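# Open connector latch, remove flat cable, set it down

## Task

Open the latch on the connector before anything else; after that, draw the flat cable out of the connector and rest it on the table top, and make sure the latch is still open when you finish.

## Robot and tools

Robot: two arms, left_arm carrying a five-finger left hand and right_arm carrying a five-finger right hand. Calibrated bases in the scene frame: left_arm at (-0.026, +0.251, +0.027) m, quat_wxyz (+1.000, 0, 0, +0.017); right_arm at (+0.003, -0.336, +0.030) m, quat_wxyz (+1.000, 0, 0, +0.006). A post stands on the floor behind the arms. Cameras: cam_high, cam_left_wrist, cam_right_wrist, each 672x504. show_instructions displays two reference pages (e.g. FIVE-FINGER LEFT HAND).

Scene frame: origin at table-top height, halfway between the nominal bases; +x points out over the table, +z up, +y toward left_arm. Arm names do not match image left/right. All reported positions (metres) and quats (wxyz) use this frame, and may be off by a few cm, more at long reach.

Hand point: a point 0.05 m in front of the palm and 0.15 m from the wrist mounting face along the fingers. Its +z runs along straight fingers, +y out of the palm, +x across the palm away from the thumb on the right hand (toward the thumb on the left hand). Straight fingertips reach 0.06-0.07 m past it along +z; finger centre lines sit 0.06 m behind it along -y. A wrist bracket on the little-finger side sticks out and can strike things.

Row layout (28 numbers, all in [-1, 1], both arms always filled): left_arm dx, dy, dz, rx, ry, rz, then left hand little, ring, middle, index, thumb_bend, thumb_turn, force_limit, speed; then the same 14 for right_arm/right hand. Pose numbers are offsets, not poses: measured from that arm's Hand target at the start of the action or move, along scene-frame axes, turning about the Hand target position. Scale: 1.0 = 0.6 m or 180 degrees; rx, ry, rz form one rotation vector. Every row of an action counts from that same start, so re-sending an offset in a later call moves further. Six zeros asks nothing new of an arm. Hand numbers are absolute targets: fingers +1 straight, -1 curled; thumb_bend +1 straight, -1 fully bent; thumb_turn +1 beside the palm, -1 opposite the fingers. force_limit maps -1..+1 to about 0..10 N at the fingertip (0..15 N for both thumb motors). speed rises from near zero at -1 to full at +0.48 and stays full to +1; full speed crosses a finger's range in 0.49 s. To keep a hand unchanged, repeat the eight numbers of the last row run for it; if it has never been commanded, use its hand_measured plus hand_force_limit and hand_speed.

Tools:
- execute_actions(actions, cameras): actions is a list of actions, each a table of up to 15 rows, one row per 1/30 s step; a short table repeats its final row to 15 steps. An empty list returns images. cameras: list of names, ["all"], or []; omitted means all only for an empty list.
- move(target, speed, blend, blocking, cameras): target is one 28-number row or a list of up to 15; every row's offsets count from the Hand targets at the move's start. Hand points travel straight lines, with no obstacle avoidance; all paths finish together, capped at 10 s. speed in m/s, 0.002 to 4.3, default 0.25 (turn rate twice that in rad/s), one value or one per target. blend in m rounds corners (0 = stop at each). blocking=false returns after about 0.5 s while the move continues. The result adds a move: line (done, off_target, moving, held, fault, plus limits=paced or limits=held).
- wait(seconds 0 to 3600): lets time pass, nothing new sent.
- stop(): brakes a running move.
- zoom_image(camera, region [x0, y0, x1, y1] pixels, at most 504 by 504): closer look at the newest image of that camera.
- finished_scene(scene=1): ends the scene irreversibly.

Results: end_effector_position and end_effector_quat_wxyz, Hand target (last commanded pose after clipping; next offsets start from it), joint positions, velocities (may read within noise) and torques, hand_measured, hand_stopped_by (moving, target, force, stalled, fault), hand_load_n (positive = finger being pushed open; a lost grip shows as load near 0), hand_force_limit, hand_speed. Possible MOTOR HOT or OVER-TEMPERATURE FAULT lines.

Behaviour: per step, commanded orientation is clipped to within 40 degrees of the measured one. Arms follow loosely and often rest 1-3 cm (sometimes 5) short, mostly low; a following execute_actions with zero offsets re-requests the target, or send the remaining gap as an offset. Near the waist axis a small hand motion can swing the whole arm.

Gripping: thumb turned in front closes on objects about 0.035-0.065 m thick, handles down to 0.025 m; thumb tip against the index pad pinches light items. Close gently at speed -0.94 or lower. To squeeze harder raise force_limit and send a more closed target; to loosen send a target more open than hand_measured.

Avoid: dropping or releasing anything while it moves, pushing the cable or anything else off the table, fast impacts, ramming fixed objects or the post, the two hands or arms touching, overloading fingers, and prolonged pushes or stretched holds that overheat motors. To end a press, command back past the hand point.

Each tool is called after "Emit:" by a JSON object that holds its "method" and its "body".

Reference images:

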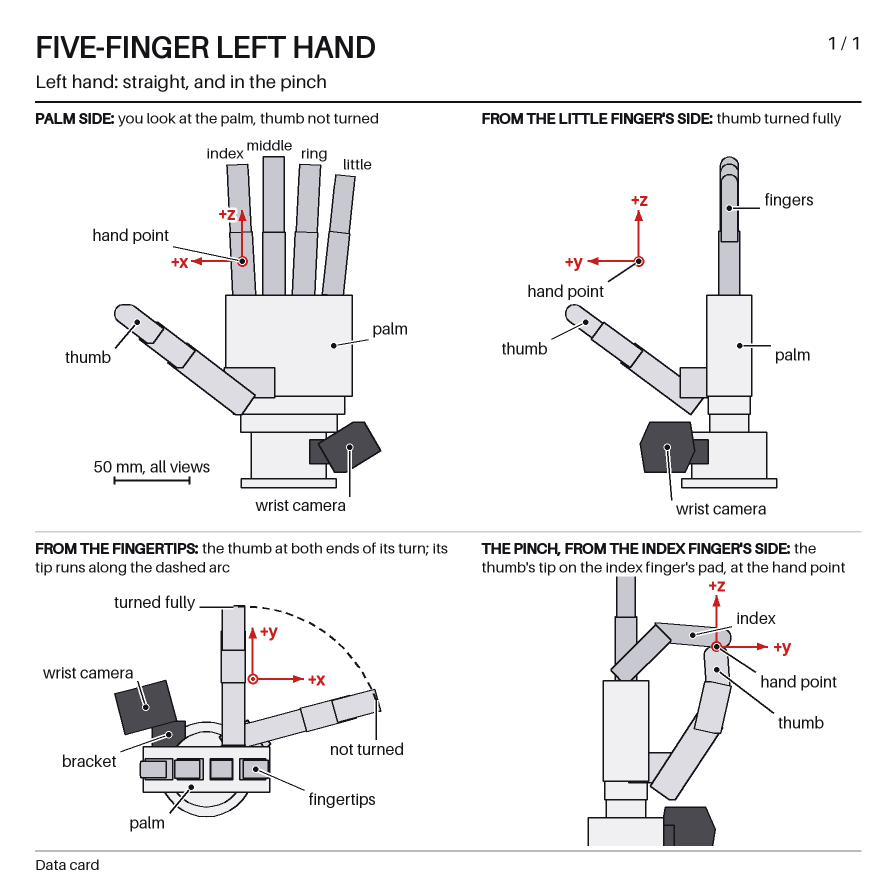

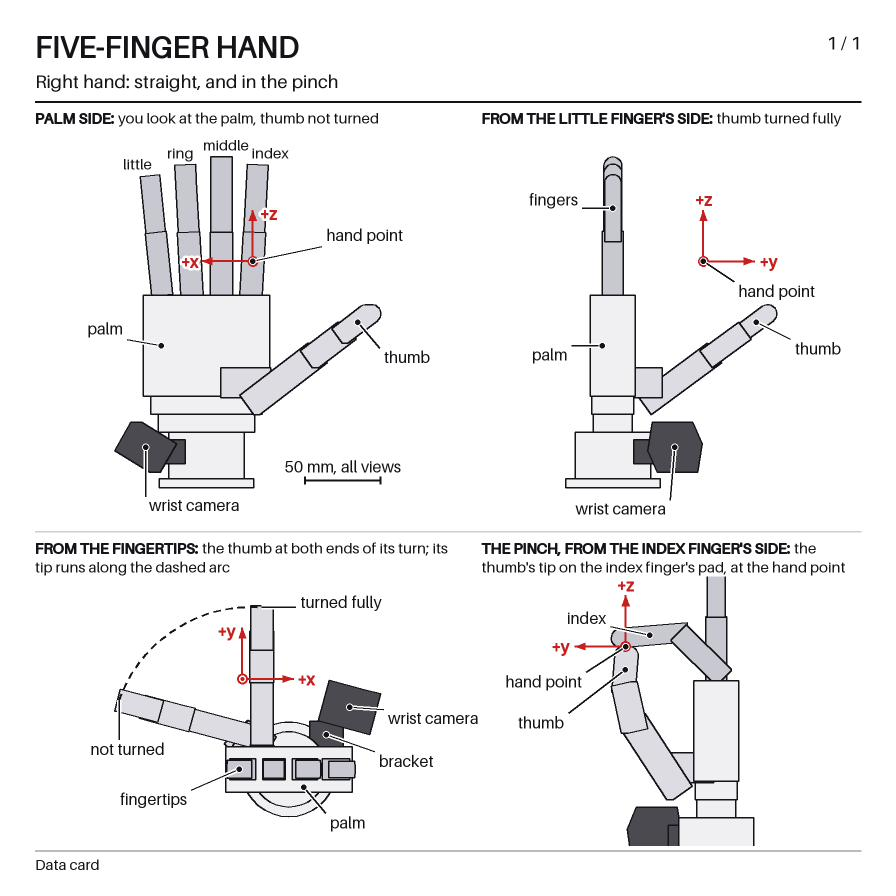

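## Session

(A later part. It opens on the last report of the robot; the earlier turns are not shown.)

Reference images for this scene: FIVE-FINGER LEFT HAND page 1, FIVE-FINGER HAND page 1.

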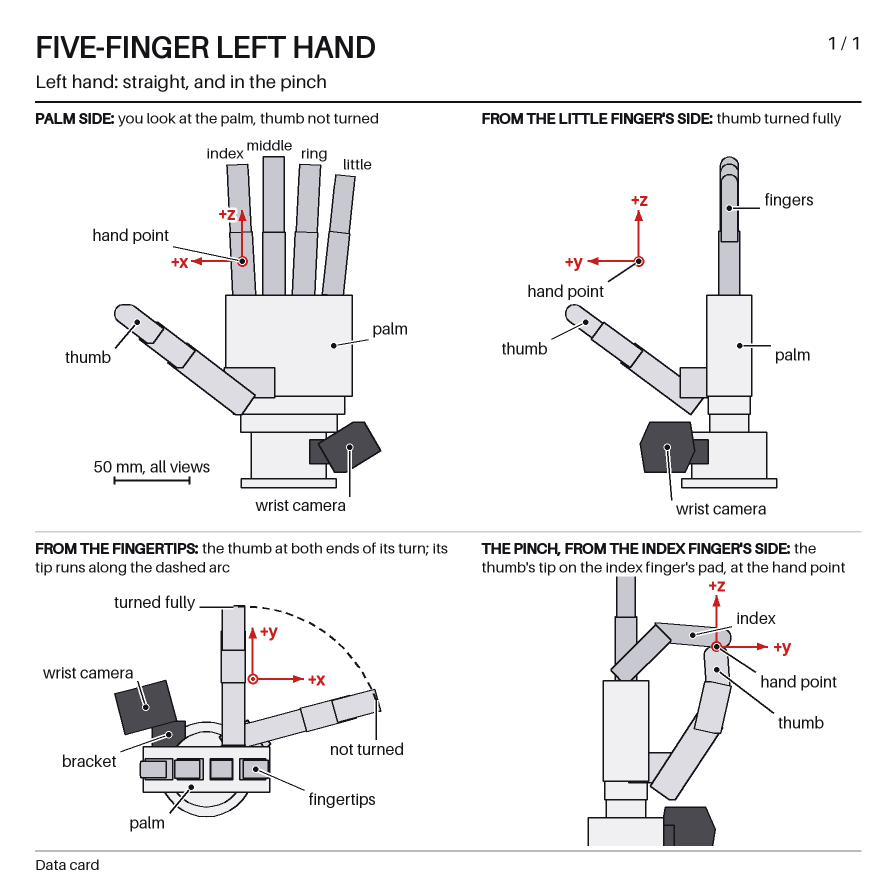

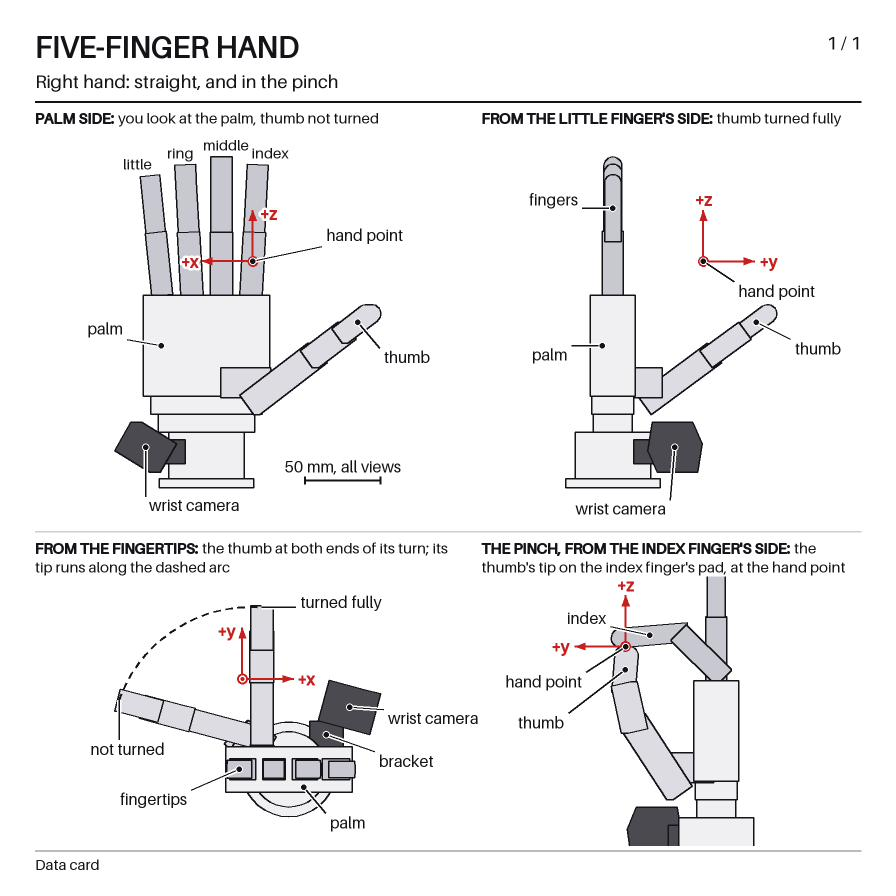

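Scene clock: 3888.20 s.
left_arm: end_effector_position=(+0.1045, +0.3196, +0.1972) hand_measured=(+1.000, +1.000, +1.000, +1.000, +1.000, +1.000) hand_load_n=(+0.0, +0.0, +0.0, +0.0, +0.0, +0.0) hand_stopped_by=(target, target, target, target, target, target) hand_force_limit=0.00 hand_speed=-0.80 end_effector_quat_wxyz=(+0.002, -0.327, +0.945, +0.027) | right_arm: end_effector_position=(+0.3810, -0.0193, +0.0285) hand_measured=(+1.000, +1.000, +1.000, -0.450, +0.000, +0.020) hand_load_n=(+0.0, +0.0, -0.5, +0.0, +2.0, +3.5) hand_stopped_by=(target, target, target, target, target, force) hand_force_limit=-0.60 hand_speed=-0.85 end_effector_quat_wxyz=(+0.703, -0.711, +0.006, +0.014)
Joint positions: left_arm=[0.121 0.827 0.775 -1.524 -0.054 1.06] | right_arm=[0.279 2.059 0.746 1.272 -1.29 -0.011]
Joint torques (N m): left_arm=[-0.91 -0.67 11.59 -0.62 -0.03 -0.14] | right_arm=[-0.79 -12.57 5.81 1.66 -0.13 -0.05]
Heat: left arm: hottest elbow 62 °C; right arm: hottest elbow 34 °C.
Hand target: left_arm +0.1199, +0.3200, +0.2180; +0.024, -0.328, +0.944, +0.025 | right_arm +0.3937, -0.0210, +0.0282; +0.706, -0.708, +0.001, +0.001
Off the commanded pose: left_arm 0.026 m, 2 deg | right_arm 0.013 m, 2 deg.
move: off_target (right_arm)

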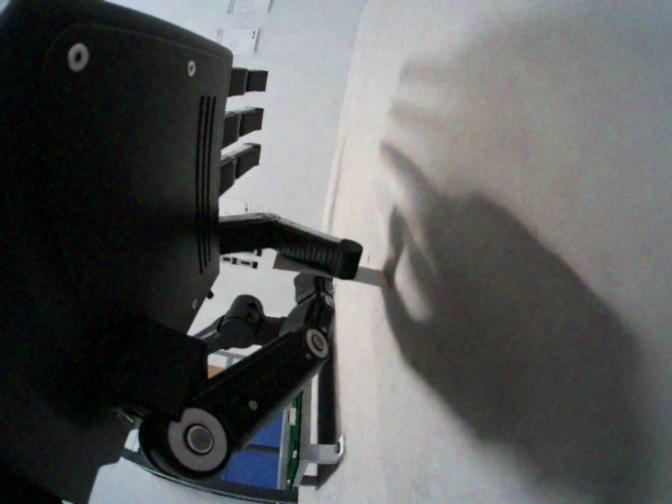

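Emit:
{"method": "move", "body": {"target": [[0,0,0,0,0,0,1,1,1,1,1,1,0,-0.8,0,0,0.009,0,0,0,1,1,1,-0.45,0,-0.2,-0.6,-0.85],[0,0,0,0,0,0,1,1,1,1,1,1,0,-0.8,-0.0133,0,0.015,0,-0.0833,0,1,1,1,-0.45,0,-0.2,-0.6,-0.85],[0,0,0,0,0,0,1,1,1,1,1,1,0,-0.8,-0.0267,0,0.013,0,-0.1667,0,1,1,1,-0.45,0,-0.2,-0.6,-0.85]], "speed": 0.06, "blend": 0.01, "cameras": ["all"]}}

Emit:
{"method": "zoom_image", "body": {"camera": "cam_right_wrist", "region": [240, 210, 480, 340]}}

Scene clock: 3955.70 s.
left_arm: end_effector_position=(+0.1045, +0.3196, +0.1972) hand_measured=(+1.000, +1.000, +1.000, +1.000, +1.000, +1.000) hand_load_n=(+0.0, +0.0, +0.0, +0.0, +0.0, +0.0) hand_stopped_by=(target, target, target, target, target, target) hand_force_limit=0.00 hand_speed=-0.80 end_effector_quat_wxyz=(+0.002, -0.327, +0.945, +0.027) | right_arm: end_effector_position=(+0.3807, -0.0263, +0.0271) hand_measured=(+1.000, +1.000, +1.000, -0.450, +0.000, +0.020) hand_load_n=(+0.0, +0.0, +0.0, +0.0, +2.5, +3.5) hand_stopped_by=(target, target, target, target, target, force) hand_force_limit=-0.60 hand_speed=-0.85 end_effector_quat_wxyz=(+0.682, -0.691, -0.166, -0.173)
Joint positions: left_arm=[0.121 0.827 0.775 -1.524 -0.054 1.06] | right_arm=[0.29 2.009 0.634 1.342 -1.256 -0.517]
Joint torques (N m): left_arm=[-0.85 -0.56 11.55 -0.62 -0.02 -0.14] | right_arm=[1.49 -14.92 2.61 1.59 -0.03 -0.12]
Heat: left arm: hottest elbow 62 °C; right arm: hottest elbow 33 °C.
Hand target: left_arm +0.1199, +0.3200, +0.2180; +0.024, -0.328, +0.944, +0.025 | right_arm +0.3777, -0.0210, +0.0361; +0.682, -0.684, -0.181, -0.182
Off the commanded pose: left_arm 0.026 m, 2 deg | right_arm 0.011 m, 2 deg.
move: off_target (right_arm); blend cut to 0.0027 m at target 1

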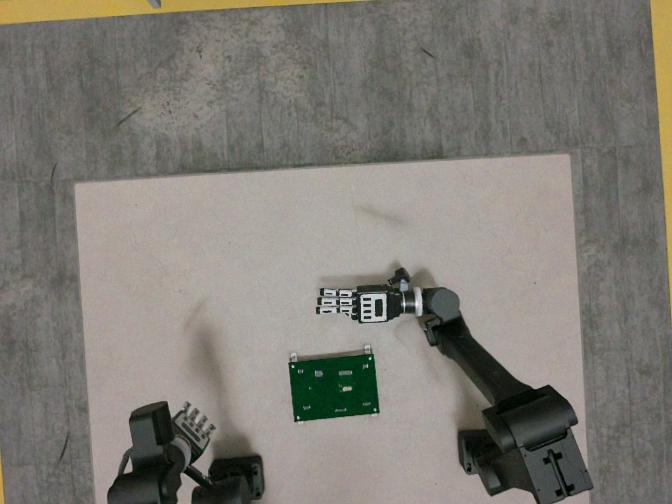

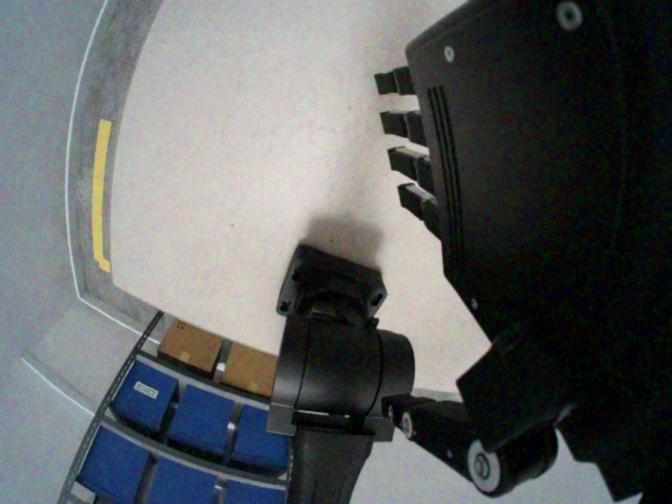

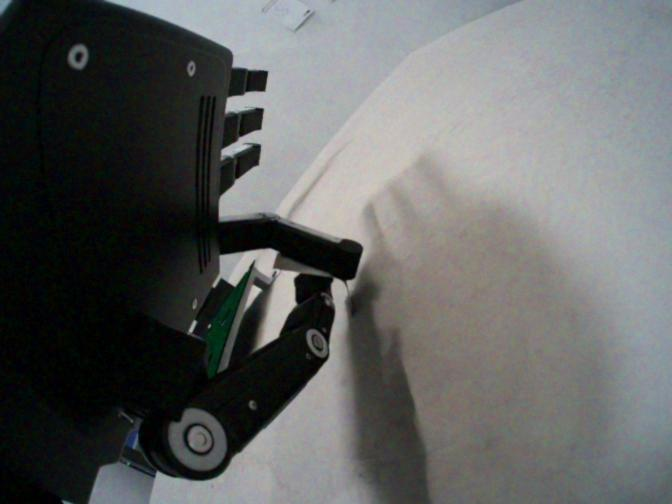

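Scaled by 2.100 from the camera's image (finer frame: 960x720).

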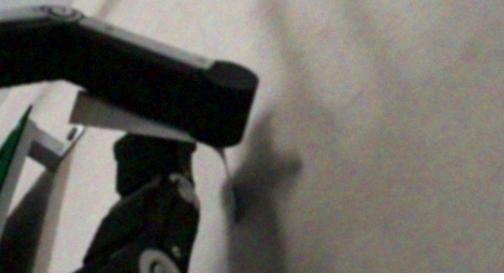

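Emit:
{"method": "zoom_image", "body": {"camera": "cam_right_wrist", "region": [330, 220, 450, 320]}}

Scaled by 4.200 from the camera's image (finer frame: 960x720).

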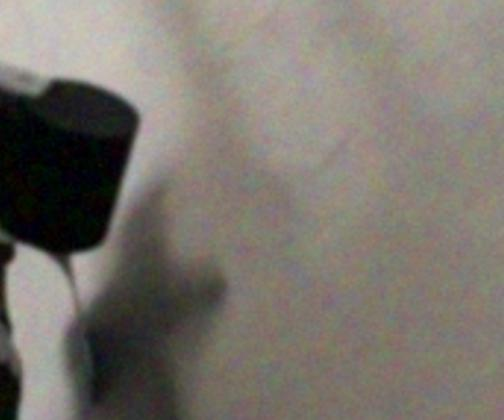

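Emit:
{"method": "move", "body": {"target": [[0,0,0,0,0,0,1,1,1,1,1,1,0,-0.8,0,0,0.013,0,0,0,1,1,1,-0.45,0,-0.2,-0.6,-0.85]], "speed": 0.04, "cameras": ["cam_right_wrist"]}}

Emit:
{"method": "zoom_image", "body": {"camera": "cam_right_wrist", "region": [270, 210, 430, 330]}}

Scene clock: 3967.33 s.
left_arm: end_effector_position=(+0.1045, +0.3196, +0.1972) hand_measured=(+1.000, +1.000, +1.000, +1.000, +1.000, +1.000) hand_load_n=(+0.0, +0.0, +0.0, +0.0, +0.0, +0.0) hand_stopped_by=(target, target, target, target, target, target) hand_force_limit=0.00 hand_speed=-0.80 end_effector_quat_wxyz=(+0.002, -0.327, +0.945, +0.027) | right_arm: end_effector_position=(+0.3826, -0.0257, +0.0393) hand_measured=(+1.000, +1.000, +1.000, -0.450, +0.000, +0.020) hand_load_n=(+0.0, +0.0, -0.5, +0.0, +2.5, +3.5) hand_stopped_by=(target, target, target, target, target, force) hand_force_limit=-0.60 hand_speed=-0.85 end_effector_quat_wxyz=(+0.682, -0.686, -0.174, -0.183)
Joint positions: left_arm=[0.121 0.827 0.775 -1.524 -0.054 1.06] | right_arm=[0.29 1.979 0.629 1.342 -1.256 -0.517]
Joint torques (N m): left_arm=[-0.91 -0.67 11.58 -0.62 -0.03 -0.14] | right_arm=[1.55 -14.04 2.82 0.72 -0.02 -0.16]
Heat: left arm: hottest elbow 62 °C; right arm: hottest elbow 33 °C.
Hand target: left_arm +0.1199, +0.3200, +0.2180; +0.024, -0.328, +0.944, +0.025 | right_arm +0.3777, -0.0211, +0.0438; +0.682, -0.684, -0.181, -0.182
Off the commanded pose: left_arm 0.026 m, 2 deg | right_arm 0.008 m, 1 deg.
move: done

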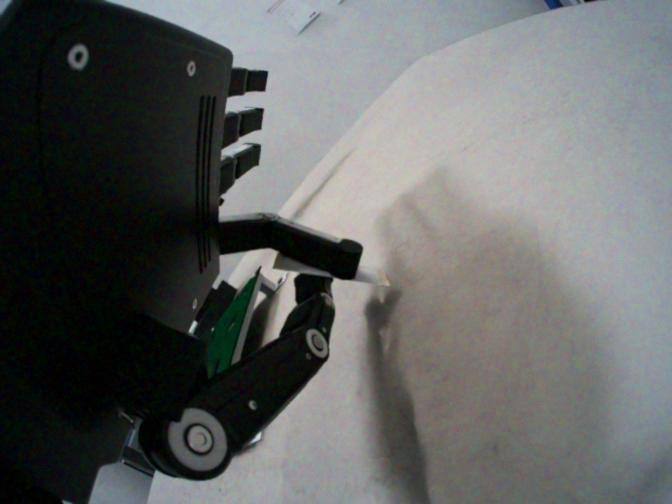

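Scaled by 3.150 from the camera's image (finer frame: 960x720).

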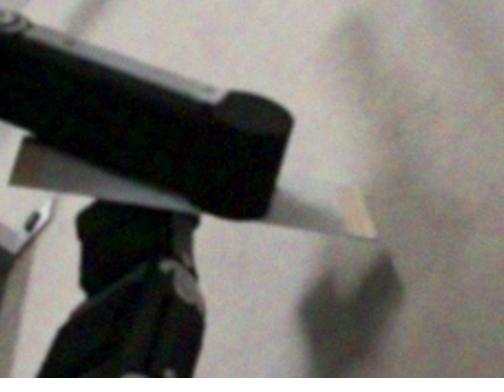

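Emit:
{"method": "move", "body": {"target": [[0,0,0,0,0,0,1,1,1,1,1,1,0,-0.8,0,0,-0.007,0,0,0,1,1,1,-0.45,0,-0.2,-0.6,-0.85]], "speed": 0.02, "cameras": ["cam_right_wrist"]}}

Emit:
{"method": "zoom_image", "body": {"camera": "cam_right_wrist", "region": [270, 210, 430, 330]}}

Scene clock: 3976.17 s.
left_arm: end_effector_position=(+0.1045, +0.3196, +0.1972) hand_measured=(+1.000, +1.000, +1.000, +1.000, +1.000, +1.000) hand_load_n=(-0.5, -0.5, +0.0, +0.0, +0.0, +0.0) hand_stopped_by=(target, target, target, target, target, target) hand_force_limit=0.00 hand_speed=-0.80 end_effector_quat_wxyz=(+0.002, -0.327, +0.945, +0.027) | right_arm: end_effector_position=(+0.3826, -0.0257, +0.0393) hand_measured=(+1.000, +1.000, +1.000, -0.450, +0.000, +0.020) hand_load_n=(+0.0, -0.5, +0.0, +0.5, +2.0, +3.5) hand_stopped_by=(target, target, target, target, target, force) hand_force_limit=-0.60 hand_speed=-0.85 end_effector_quat_wxyz=(+0.682, -0.686, -0.174, -0.183)
Joint positions: left_arm=[0.121 0.827 0.775 -1.524 -0.054 1.06] | right_arm=[0.29 1.979 0.629 1.342 -1.256 -0.519]
Joint torques (N m): left_arm=[-0.91 -0.62 11.56 -0.61 -0.02 -0.14] | right_arm=[1.49 -12.86 3.08 1.1 0 -0.17]
Heat: left arm: hottest elbow 62 °C; right arm: hottest elbow 33 °C.
Hand target: left_arm +0.1199, +0.3200, +0.2180; +0.024, -0.328, +0.944, +0.025 | right_arm +0.3777, -0.0211, +0.0396; +0.682, -0.684, -0.181, -0.182
Off the commanded pose: left_arm 0.026 m, 2 deg | right_arm 0.007 m, 1 deg.
move: done

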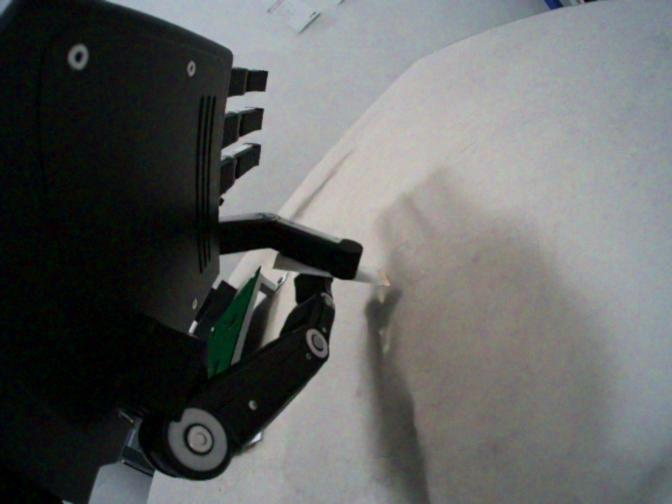

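Scaled by 3.150 from the camera's image (finer frame: 960x720).

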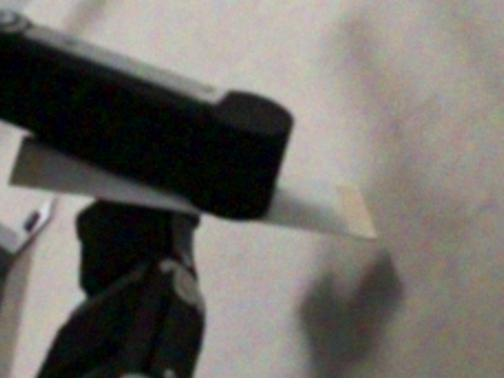

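Emit:
{"method": "move", "body": {"target": [[0,0,0,0,0,0,1,1,1,1,1,1,0,-0.8,0,0,-0.006,0,0,0,1,1,1,-0.45,0,-0.2,-0.6,-0.85]], "speed": 0.01, "cameras": []}}

Scene clock: 3980.00 s.
left_arm: end_effector_position=(+0.1045, +0.3196, +0.1972) hand_measured=(+1.000, +1.000, +1.000, +1.000, +1.000, +1.000) hand_load_n=(+0.0, +0.0, +0.0, +0.0, +0.0, +0.0) hand_stopped_by=(target, target, target, target, target, target) hand_force_limit=0.00 hand_speed=-0.80 end_effector_quat_wxyz=(+0.002, -0.327, +0.945, +0.027) | right_arm: end_effector_position=(+0.3827, -0.0257, +0.0393) hand_measured=(+1.000, +1.000, +1.000, -0.450, +0.000, +0.020) hand_load_n=(+0.0, +0.0, +0.0, +0.0, +2.5, +3.5) hand_stopped_by=(target, target, target, target, target, force) hand_force_limit=-0.60 hand_speed=-0.85 end_effector_quat_wxyz=(+0.682, -0.686, -0.175, -0.184)
Joint positions: left_arm=[0.121 0.827 0.775 -1.524 -0.054 1.06] | right_arm=[0.29 1.979 0.629 1.342 -1.256 -0.52]
Joint torques (N m): left_arm=[-0.85 -0.62 11.59 -0.62 -0.03 -0.14] | right_arm=[1.55 -11.99 3.1 1.47 0.01 -0.13]
Heat: left arm: hottest elbow 62 °C; right arm: hottest elbow 33 °C.
Hand target: left_arm +0.1199, +0.3200, +0.2180; +0.024, -0.328, +0.944, +0.025 | right_arm +0.3777, -0.0211, +0.0360; +0.682, -0.684, -0.181, -0.182
Off the commanded pose: left_arm 0.026 m, 2 deg | right_arm 0.008 m, 1 deg.
move: done

Emit:
{"method": "move", "body": {"target": [[0,0,0,0,0,0,1,1,1,1,1,1,0,-0.8,0,0,-0.005,0,0,0,1,1,1,-0.45,0,-0.2,-0.6,-0.85]], "speed": 0.01, "cameras": []}}

Scene clock: 4012.73 s.
left_arm: end_effector_position=(+0.1045, +0.3196, +0.1972) hand_measured=(+1.000, +1.000, +1.000, +1.000, +1.000, +1.000) hand_load_n=(+0.0, +0.0, +0.0, +0.0, +0.0, +0.0) hand_stopped_by=(target, target, target, target, target, target) hand_force_limit=0.00 hand_speed=-0.80 end_effector_quat_wxyz=(+0.002, -0.327, +0.945, +0.027) | right_arm: end_effector_position=(+0.3819, -0.0260, +0.0358) hand_measured=(+1.000, +1.000, +1.000, -0.450, +0.000, +0.020) hand_load_n=(+0.0, +0.0, +0.0, +0.0, +2.5, +4.0) hand_stopped_by=(target, target, target, target, target, force) hand_force_limit=-0.60 hand_speed=-0.85 end_effector_quat_wxyz=(+0.682, -0.687, -0.173, -0.181)
Joint positions: left_arm=[0.121 0.827 0.775 -1.524 -0.054 1.06] | right_arm=[0.29 1.987 0.629 1.342 -1.256 -0.521]
Joint torques (N m): left_arm=[-0.85 -0.79 11.54 -0.59 -0.03 -0.15] | right_arm=[1.55 -11.99 3.12 1.8 -0.02 -0.15]
Heat: left arm: hottest elbow 62 °C; right arm: hottest elbow 32 °C.
Hand target: left_arm +0.1199, +0.3200, +0.2180; +0.024, -0.328, +0.944, +0.025 | right_arm +0.3777, -0.0211, +0.0330; +0.682, -0.685, -0.181, -0.182
Off the commanded pose: left_arm 0.026 m, 2 deg | right_arm 0.007 m, 1 deg.
move: done

Emit:
{"method": "move", "body": {"target": [[0,0,0,0,0,0,1,1,1,1,1,1,0,-0.8,0,0,-0.005,0,0,0,1,1,1,-0.45,0,-0.2,-0.6,-0.85]], "speed": 0.01, "cameras": ["cam_right_wrist"]}}

Emit:
{"method": "zoom_image", "body": {"camera": "cam_right_wrist", "region": [270, 210, 430, 330]}}

Scene clock: 4017.67 s.
left_arm: end_effector_position=(+0.1045, +0.3196, +0.1972) hand_measured=(+1.000, +1.000, +1.000, +1.000, +1.000, +1.000) hand_load_n=(+0.0, +0.0, +0.0, +0.0, +0.0, +0.0) hand_stopped_by=(target, target, target, target, target, target) hand_force_limit=0.00 hand_speed=-0.80 end_effector_quat_wxyz=(+0.002, -0.327, +0.945, +0.027) | right_arm: end_effector_position=(+0.3813, -0.0262, +0.0326) hand_measured=(+1.000, +1.000, +1.000, -0.450, +0.000, +0.020) hand_load_n=(-0.5, +0.0, +0.0, +0.0, +2.5, +4.0) hand_stopped_by=(target, target, target, target, target, force) hand_force_limit=-0.60 hand_speed=-0.85 end_effector_quat_wxyz=(+0.682, -0.688, -0.173, -0.181)
Joint positions: left_arm=[0.121 0.827 0.775 -1.524 -0.054 1.06] | right_arm=[0.29 1.997 0.629 1.351 -1.256 -0.522]
Joint torques (N m): left_arm=[-0.85 -0.67 11.59 -0.62 -0.02 -0.14] | right_arm=[1.44 -11.75 3.33 1.68 -0.03 -0.16]
Heat: left arm: hottest elbow 62 °C; right arm: hottest elbow 32 °C.
Hand target: left_arm +0.1199, +0.3200, +0.2180; +0.024, -0.328, +0.944, +0.025 | right_arm +0.3777, -0.0211, +0.0301; +0.682, -0.684, -0.181, -0.182
Off the commanded pose: left_arm 0.026 m, 2 deg | right_arm 0.007 m, 1 deg.
move: done

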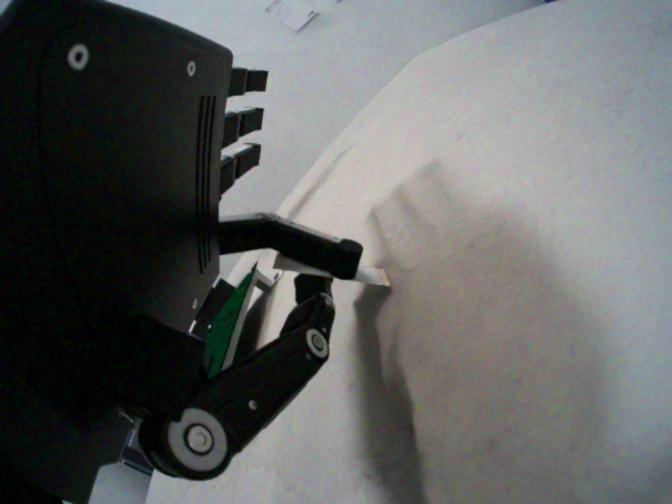

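Scaled by 3.150 from the camera's image (finer frame: 960x720).

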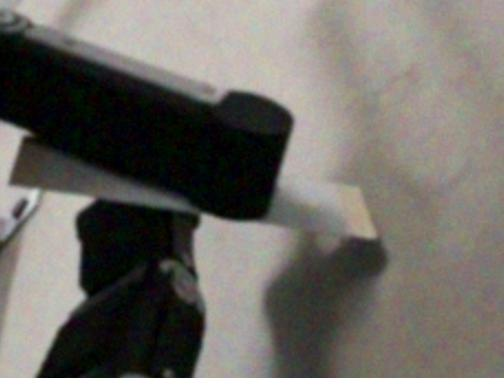

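Emit:
{"method": "move", "body": {"target": [[0,0,0,0,0,0,1,1,1,1,1,1,0,-0.8,0,0,-0.003,0,0,0,1,1,1,-0.45,0,-0.2,-0.6,-0.85]], "speed": 0.01, "cameras": ["cam_right_wrist"]}}

Emit:
{"method": "zoom_image", "body": {"camera": "cam_right_wrist", "region": [270, 210, 430, 330]}}

Scene clock: 4022.00 s.
left_arm: end_effector_position=(+0.1045, +0.3196, +0.1972) hand_measured=(+1.000, +1.000, +1.000, +1.000, +1.000, +1.000) hand_load_n=(+0.0, +0.0, +0.0, +0.0, +0.0, +0.0) hand_stopped_by=(target, target, target, target, target, target) hand_force_limit=0.00 hand_speed=-0.80 end_effector_quat_wxyz=(+0.002, -0.327, +0.945, +0.027) | right_arm: end_effector_position=(+0.3809, -0.0263, +0.0307) hand_measured=(+1.000, +1.000, +1.000, -0.450, +0.000, +0.020) hand_load_n=(-0.5, +0.0, +0.0, +0.0, +2.5, +3.5) hand_stopped_by=(target, target, target, target, target, force) hand_force_limit=-0.60 hand_speed=-0.85 end_effector_quat_wxyz=(+0.682, -0.688, -0.172, -0.181)
Joint positions: left_arm=[0.121 0.827 0.775 -1.524 -0.054 1.06] | right_arm=[0.29 2.003 0.629 1.356 -1.256 -0.522]
Joint torques (N m): left_arm=[-0.79 -0.62 11.56 -0.62 -0.02 -0.14] | right_arm=[1.26 -12.04 3.34 1.76 -0.02 -0.17]
Heat: left arm: hottest elbow 62 °C; right arm: hottest elbow 32 °C.
Hand target: left_arm +0.1199, +0.3200, +0.2180; +0.024, -0.328, +0.944, +0.025 | right_arm +0.3777, -0.0211, +0.0283; +0.682, -0.684, -0.181, -0.182
Off the commanded pose: left_arm 0.026 m, 2 deg | right_arm 0.007 m, 1 deg.
move: done

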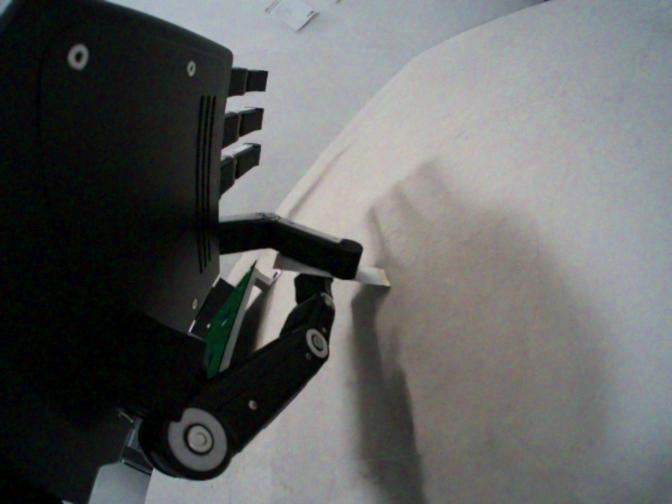

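Scaled by 3.150 from the camera's image (finer frame: 960x720).

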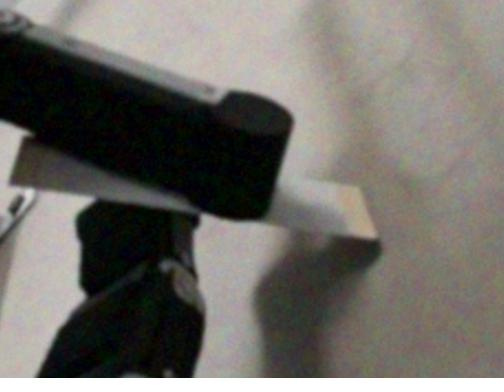

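Emit:
{"method": "move", "body": {"target": [[0,0,0,0,0,0,1,1,1,1,1,1,0,-0.8,0,0,-0.002,0,0,0,1,1,1,-0.45,0,-0.2,-0.6,-0.85]], "speed": 0.01, "cameras": ["cam_right_wrist"]}}

Emit:
{"method": "zoom_image", "body": {"camera": "cam_right_wrist", "region": [270, 210, 430, 330]}}

Scene clock: 4025.90 s.
left_arm: end_effector_position=(+0.1045, +0.3196, +0.1972) hand_measured=(+1.000, +1.000, +1.000, +1.000, +1.000, +1.000) hand_load_n=(+0.0, +0.0, +0.0, +0.0, -0.5, +0.0) hand_stopped_by=(target, target, target, target, target, target) hand_force_limit=0.00 hand_speed=-0.80 end_effector_quat_wxyz=(+0.002, -0.327, +0.945, +0.027) | right_arm: end_effector_position=(+0.3806, -0.0264, +0.0294) hand_measured=(+1.000, +1.000, +1.000, -0.450, +0.000, +0.020) hand_load_n=(+0.0, +0.0, +0.0, +0.0, +2.0, +3.5) hand_stopped_by=(target, target, target, target, target, force) hand_force_limit=-0.60 hand_speed=-0.85 end_effector_quat_wxyz=(+0.682, -0.688, -0.172, -0.181)
Joint positions: left_arm=[0.121 0.827 0.775 -1.524 -0.054 1.06] | right_arm=[0.29 2.007 0.629 1.36 -1.256 -0.522]
Joint torques (N m): left_arm=[-0.91 -0.73 11.59 -0.62 -0.03 -0.14] | right_arm=[1.26 -11.69 3.34 1.77 -0.03 -0.14]
Heat: left arm: hottest elbow 62 °C; right arm: hottest elbow 32 °C.
Hand target: left_arm +0.1199, +0.3200, +0.2180; +0.024, -0.328, +0.944, +0.025 | right_arm +0.3777, -0.0211, +0.0270; +0.682, -0.684, -0.181, -0.182
Off the commanded pose: left_arm 0.026 m, 2 deg | right_arm 0.007 m, 1 deg.
move: done

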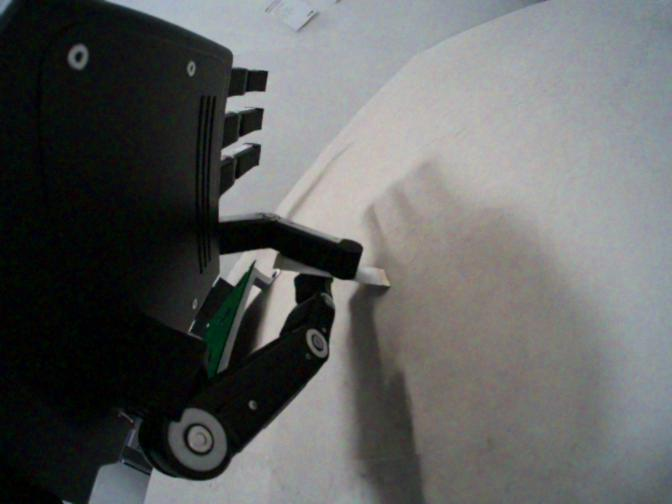

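Scaled by 3.150 from the camera's image (finer frame: 960x720).

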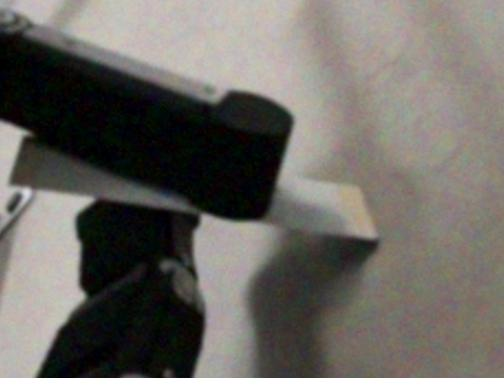

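Emit:
{"method": "move", "body": {"target": [[0,0,0,0,0,0,1,1,1,1,1,1,0,-0.8,0,0,-0.002,0,0,0,1,1,1,-0.45,0,-0.2,-0.6,-0.85]], "speed": 0.01, "cameras": ["cam_right_wrist"]}}

Emit:
{"method": "zoom_image", "body": {"camera": "cam_right_wrist", "region": [330, 220, 430, 310]}}

Scene clock: 4032.20 s.
left_arm: end_effector_position=(+0.1045, +0.3196, +0.1972) hand_measured=(+1.000, +1.000, +1.000, +1.000, +1.000, +1.000) hand_load_n=(+0.0, +0.0, +0.0, +0.0, +0.0, +0.0) hand_stopped_by=(target, target, target, target, target, target) hand_force_limit=0.00 hand_speed=-0.80 end_effector_quat_wxyz=(+0.002, -0.327, +0.945, +0.027) | right_arm: end_effector_position=(+0.3803, -0.0265, +0.0281) hand_measured=(+1.000, +1.000, +1.000, -0.450, +0.000, +0.020) hand_load_n=(+0.0, +0.0, -0.5, +0.0, +2.5, +3.5) hand_stopped_by=(target, target, target, target, target, force) hand_force_limit=-0.60 hand_speed=-0.85 end_effector_quat_wxyz=(+0.682, -0.688, -0.172, -0.180)
Joint positions: left_arm=[0.121 0.827 0.775 -1.524 -0.054 1.06] | right_arm=[0.29 2.011 0.629 1.363 -1.256 -0.522]
Joint torques (N m): left_arm=[-0.91 -0.62 11.55 -0.64 -0.03 -0.14] | right_arm=[1.55 -11.4 3.37 1.66 -0.03 -0.15]
Heat: left arm: hottest elbow 62 °C; right arm: hottest elbow 32 °C.
Hand target: left_arm +0.1199, +0.3200, +0.2180; +0.024, -0.328, +0.944, +0.025 | right_arm +0.3777, -0.0211, +0.0258; +0.682, -0.684, -0.181, -0.182
Off the commanded pose: left_arm 0.026 m, 2 deg | right_arm 0.006 m, 1 deg.
move: done

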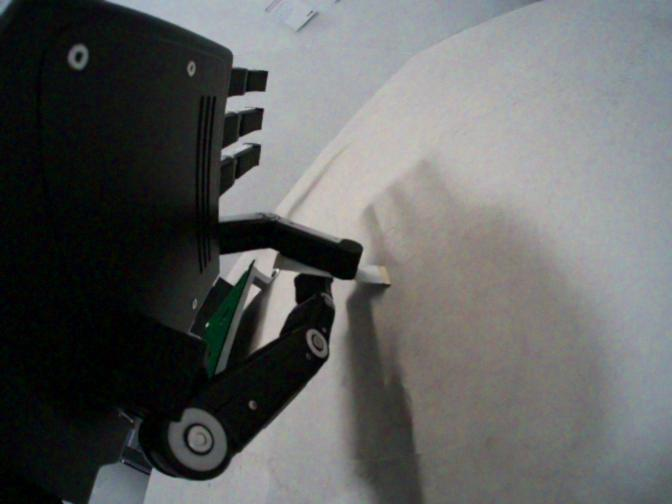

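Scaled by 5.040 from the camera's image (finer frame: 960x720).

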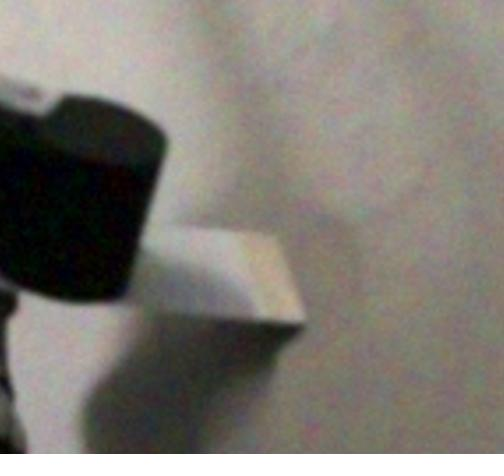

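Emit:
{"method": "move", "body": {"target": [[0,0,0,0,0,0,1,1,1,1,1,1,0,-0.8,0,0,0,0,0,0,1,1,1,-0.45,0,0.045,-0.6,-0.95]], "speed": 0.01, "cameras": ["cam_right_wrist"]}}

Emit:
{"method": "zoom_image", "body": {"camera": "cam_right_wrist", "region": [270, 210, 430, 330]}}

Scene clock: 4037.03 s.
left_arm: end_effector_position=(+0.1045, +0.3196, +0.1972) hand_measured=(+1.000, +1.000, +1.000, +1.000, +1.000, +1.000) hand_load_n=(+0.0, +0.0, +0.0, +0.0, +0.0, +0.0) hand_stopped_by=(target, target, target, target, target, target) hand_force_limit=0.00 hand_speed=-0.80 end_effector_quat_wxyz=(+0.002, -0.327, +0.945, +0.027) | right_arm: end_effector_position=(+0.3804, -0.0265, +0.0282) hand_measured=(+1.000, +1.000, +1.000, -0.450, +0.000, +0.046) hand_load_n=(+0.0, +0.0, +0.0, +0.0, +1.5, +0.5) hand_stopped_by=(target, target, target, target, target, target) hand_force_limit=-0.60 hand_speed=-0.95 end_effector_quat_wxyz=(+0.682, -0.688, -0.172, -0.180)
Joint positions: left_arm=[0.121 0.827 0.775 -1.524 -0.054 1.06] | right_arm=[0.29 2.011 0.629 1.364 -1.256 -0.522]
Joint torques (N m): left_arm=[-0.91 -0.73 11.55 -0.62 -0.03 -0.14] | right_arm=[1.49 -11.99 3.38 1.73 -0.02 -0.15]
Heat: left arm: hottest elbow 62 °C; right arm: hottest elbow 32 °C.
Hand target: left_arm +0.1199, +0.3200, +0.2180; +0.024, -0.328, +0.944, +0.025 | right_arm +0.3777, -0.0211, +0.0258; +0.682, -0.684, -0.181, -0.182
Off the commanded pose: left_arm 0.026 m, 2 deg | right_arm 0.006 m, 1 deg.
move: done

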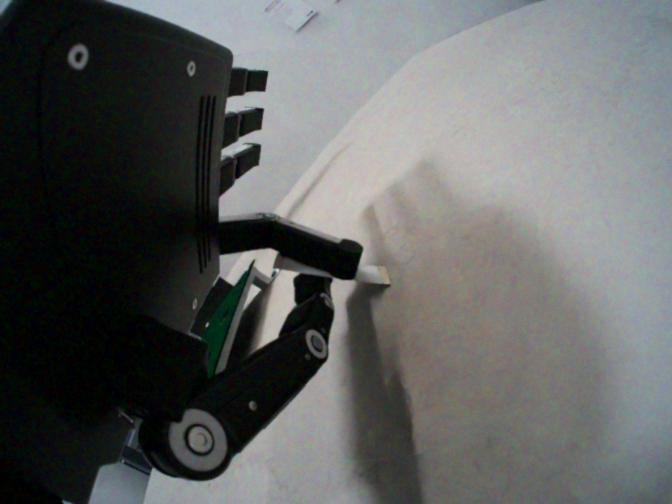

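Scaled by 3.150 from the camera's image (finer frame: 960x720).

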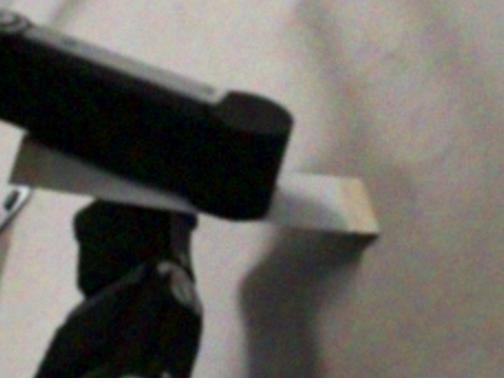

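Emit:
{"method": "move", "body": {"target": [[0,0,0,0,0,0,1,1,1,1,1,1,0,-0.8,0,0,0,0,0,0,1,1,1,-0.45,0,0.065,-0.6,-0.95]], "speed": 0.01, "cameras": ["cam_right_wrist"]}}

Emit:
{"method": "zoom_image", "body": {"camera": "cam_right_wrist", "region": [270, 210, 430, 330]}}

Scene clock: 4041.53 s.
left_arm: end_effector_position=(+0.1045, +0.3196, +0.1972) hand_measured=(+1.000, +1.000, +1.000, +1.000, +1.000, +1.000) hand_load_n=(+0.0, +0.0, +0.0, +0.0, +0.0, +0.0) hand_stopped_by=(target, target, target, target, target, target) hand_force_limit=0.00 hand_speed=-0.80 end_effector_quat_wxyz=(+0.002, -0.327, +0.945, +0.027) | right_arm: end_effector_position=(+0.3804, -0.0265, +0.0282) hand_measured=(+1.000, +1.000, +1.000, -0.450, +0.000, +0.066) hand_load_n=(+0.0, +0.0, -0.5, +0.0, +0.0, +0.0) hand_stopped_by=(target, target, target, target, target, target) hand_force_limit=-0.60 hand_speed=-0.95 end_effector_quat_wxyz=(+0.682, -0.688, -0.172, -0.180)
Joint positions: left_arm=[0.121 0.827 0.775 -1.524 -0.054 1.06] | right_arm=[0.29 2.011 0.629 1.364 -1.256 -0.522]
Joint torques (N m): left_arm=[-0.79 -0.62 11.58 -0.62 -0.03 -0.14] | right_arm=[1.38 -11.75 3.34 1.74 -0.03 -0.17]
Heat: left arm: hottest elbow 62 °C; right arm: hottest elbow 32 °C.
Hand target: left_arm +0.1199, +0.3200, +0.2180; +0.024, -0.328, +0.944, +0.025 | right_arm +0.3777, -0.0211, +0.0258; +0.682, -0.684, -0.181, -0.182
Off the commanded pose: left_arm 0.026 m, 2 deg | right_arm 0.006 m, 1 deg.
move: done

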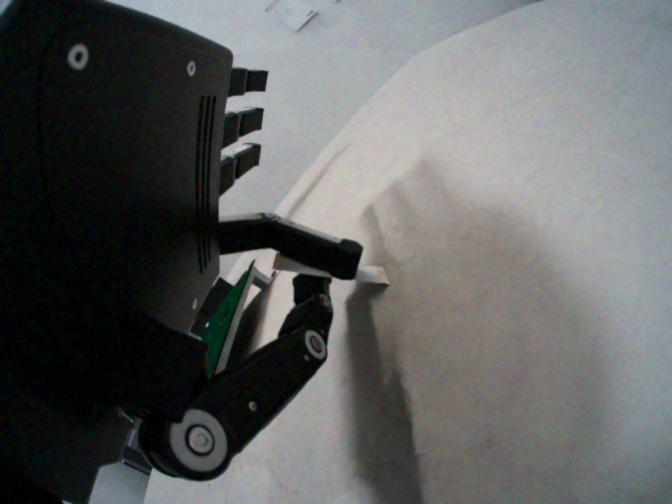

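Scaled by 3.150 from the camera's image (finer frame: 960x720).

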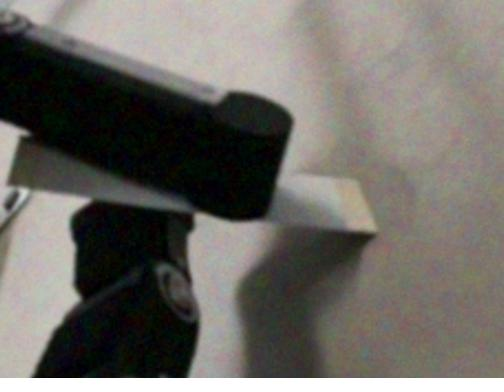

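Emit:
{"method": "move", "body": {"target": [[0,0,0,0,0,0,1,1,1,1,1,1,0,-0.8,0,0,0,0,0,0,1,1,1,-0.3,0,0.065,-0.6,-0.92]], "speed": 0.01, "cameras": ["cam_right_wrist"]}}

Emit:
{"method": "zoom_image", "body": {"camera": "cam_right_wrist", "region": [270, 210, 430, 330]}}

Scene clock: 4047.33 s.
left_arm: end_effector_position=(+0.1045, +0.3196, +0.1972) hand_measured=(+1.000, +1.000, +1.000, +1.000, +1.000, +1.000) hand_load_n=(+0.0, +0.0, +0.0, +0.0, +0.0, +0.0) hand_stopped_by=(target, target, target, target, target, target) hand_force_limit=0.00 hand_speed=-0.80 end_effector_quat_wxyz=(+0.002, -0.327, +0.945, +0.027) | right_arm: end_effector_position=(+0.3804, -0.0265, +0.0282) hand_measured=(+1.000, +1.000, +1.000, -0.300, +0.000, +0.066) hand_load_n=(+0.0, +0.0, +0.0, +0.0, +0.0, +0.0) hand_stopped_by=(target, target, target, target, target, target) hand_force_limit=-0.60 hand_speed=-0.92 end_effector_quat_wxyz=(+0.682, -0.688, -0.172, -0.180)
Joint positions: left_arm=[0.121 0.827 0.775 -1.524 -0.054 1.06] | right_arm=[0.29 2.011 0.629 1.364 -1.256 -0.522]
Joint torques (N m): left_arm=[-0.85 -0.67 11.56 -0.62 -0.02 -0.14] | right_arm=[1.55 -11.69 3.37 1.69 -0.01 -0.14]
Heat: left arm: hottest elbow 62 °C; right arm: hottest elbow 32 °C.
Hand target: left_arm +0.1199, +0.3200, +0.2180; +0.024, -0.328, +0.944, +0.025 | right_arm +0.3777, -0.0211, +0.0258; +0.682, -0.684, -0.181, -0.182
Off the commanded pose: left_arm 0.026 m, 2 deg | right_arm 0.006 m, 1 deg.
move: done

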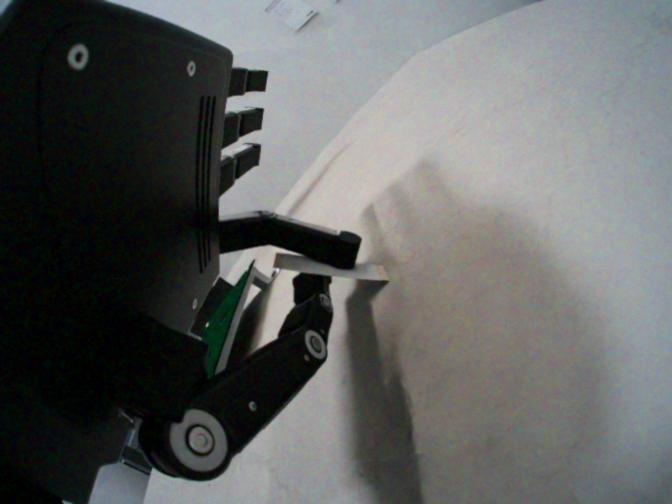

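Scaled by 3.150 from the camera's image (finer frame: 960x720).

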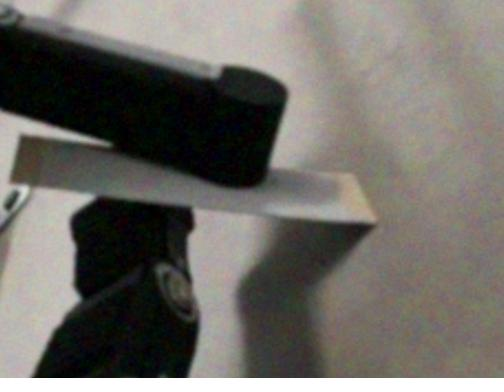

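Emit:
{"method": "move", "body": {"target": [[0,0,0,0,0,0,1,1,1,1,1,1,0,-0.8,0,0,0,0,0,0,1,1,1,-0.1,0,0.065,-0.6,-0.92]], "speed": 0.01, "cameras": ["cam_right_wrist"]}}

Emit:
{"method": "zoom_image", "body": {"camera": "cam_right_wrist", "region": [270, 210, 430, 330]}}

Scene clock: 4052.30 s.
left_arm: end_effector_position=(+0.1045, +0.3196, +0.1972) hand_measured=(+1.000, +1.000, +1.000, +1.000, +1.000, +1.000) hand_load_n=(+0.0, +0.0, +0.0, +0.0, +0.0, +0.0) hand_stopped_by=(target, target, target, target, target, target) hand_force_limit=0.00 hand_speed=-0.80 end_effector_quat_wxyz=(+0.002, -0.327, +0.945, +0.027) | right_arm: end_effector_position=(+0.3804, -0.0265, +0.0282) hand_measured=(+1.000, +1.000, +1.000, -0.100, +0.000, +0.066) hand_load_n=(+0.0, +0.0, +0.0, +0.0, +0.0, +0.0) hand_stopped_by=(target, target, target, target, target, target) hand_force_limit=-0.60 hand_speed=-0.92 end_effector_quat_wxyz=(+0.682, -0.688, -0.172, -0.180)
Joint positions: left_arm=[0.121 0.827 0.775 -1.524 -0.054 1.06] | right_arm=[0.29 2.011 0.629 1.364 -1.256 -0.522]
Joint torques (N m): left_arm=[-0.91 -0.62 11.56 -0.64 -0.04 -0.14] | right_arm=[1.44 -12.04 3.33 1.7 -0.02 -0.13]
Heat: left arm: hottest elbow 62 °C; right arm: hottest elbow 32 °C.
Hand target: left_arm +0.1199, +0.3200, +0.2180; +0.024, -0.328, +0.944, +0.025 | right_arm +0.3777, -0.0211, +0.0258; +0.682, -0.684, -0.181, -0.182
Off the commanded pose: left_arm 0.026 m, 2 deg | right_arm 0.006 m, 1 deg.
move: done

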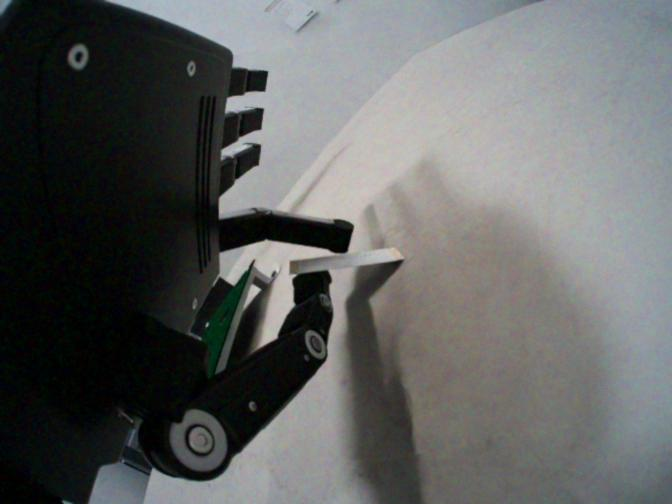

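Scaled by 3.150 from the camera's image (finer frame: 960x720).

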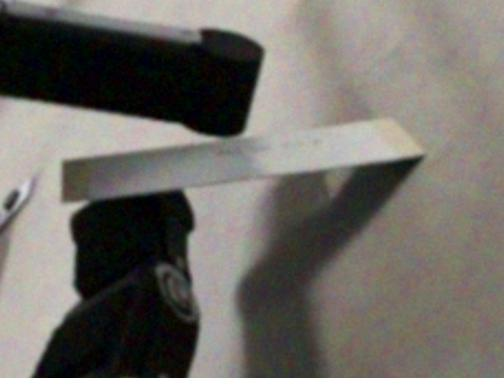

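Emit:
{"method": "move", "body": {"target": [[0,0,0,0,0,0,1,1,1,1,1,1,0,-0.8,0,0,0,0,0,0,1,1,1,0.3,0,0.065,-0.6,-0.9]], "speed": 0.01, "cameras": ["cam_right_wrist"]}}

Emit:
{"method": "zoom_image", "body": {"camera": "cam_right_wrist", "region": [270, 210, 430, 330]}}

Scene clock: 4079.80 s.
left_arm: end_effector_position=(+0.1045, +0.3196, +0.1972) hand_measured=(+1.000, +1.000, +1.000, +1.000, +1.000, +1.000) hand_load_n=(+0.0, +0.0, +0.0, +0.0, +0.0, +0.0) hand_stopped_by=(target, target, target, target, target, target) hand_force_limit=0.00 hand_speed=-0.80 end_effector_quat_wxyz=(+0.002, -0.327, +0.945, +0.027) | right_arm: end_effector_position=(+0.3802, -0.0264, +0.0282) hand_measured=(+1.000, +1.000, +1.000, +0.300, +0.000, +0.066) hand_load_n=(+0.0, +0.0, +0.0, +0.0, +0.0, +0.0) hand_stopped_by=(target, target, target, target, target, target) hand_force_limit=-0.60 hand_speed=-0.90 end_effector_quat_wxyz=(+0.682, -0.688, -0.172, -0.180)
Joint positions: left_arm=[0.121 0.827 0.775 -1.524 -0.054 1.06] | right_arm=[0.29 2.011 0.629 1.364 -1.256 -0.522]
Joint torques (N m): left_arm=[-0.91 -0.62 11.55 -0.64 -0.03 -0.14] | right_arm=[1.44 -11.93 3.34 1.78 -0.01 -0.16]
Heat: left arm: hottest elbow 62 °C; right arm: hottest elbow 32 °C.
Hand target: left_arm +0.1199, +0.3200, +0.2180; +0.024, -0.328, +0.944, +0.025 | right_arm +0.3776, -0.0209, +0.0258; +0.682, -0.684, -0.181, -0.182
Off the commanded pose: left_arm 0.026 m, 2 deg | right_arm 0.006 m, 1 deg.
move: done

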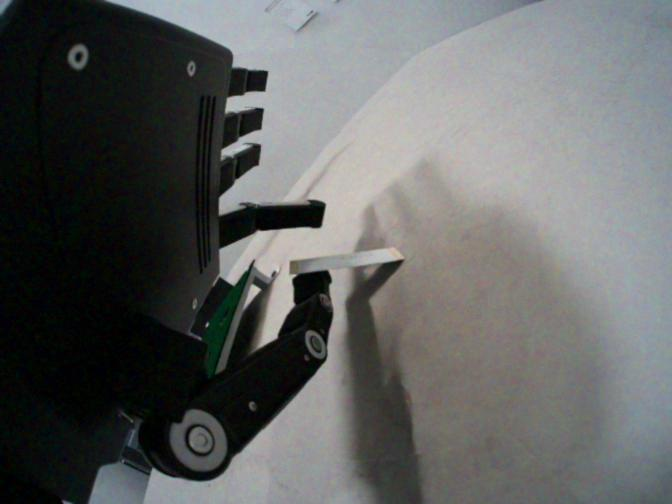

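Scaled by 3.150 from the camera's image (finer frame: 960x720).

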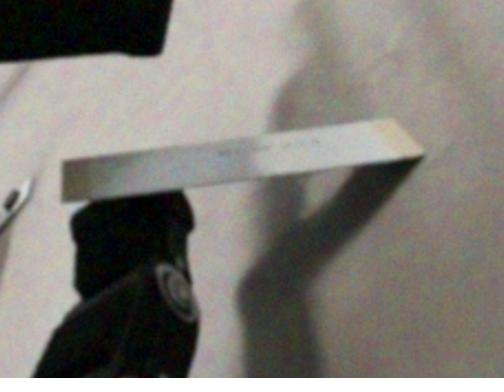

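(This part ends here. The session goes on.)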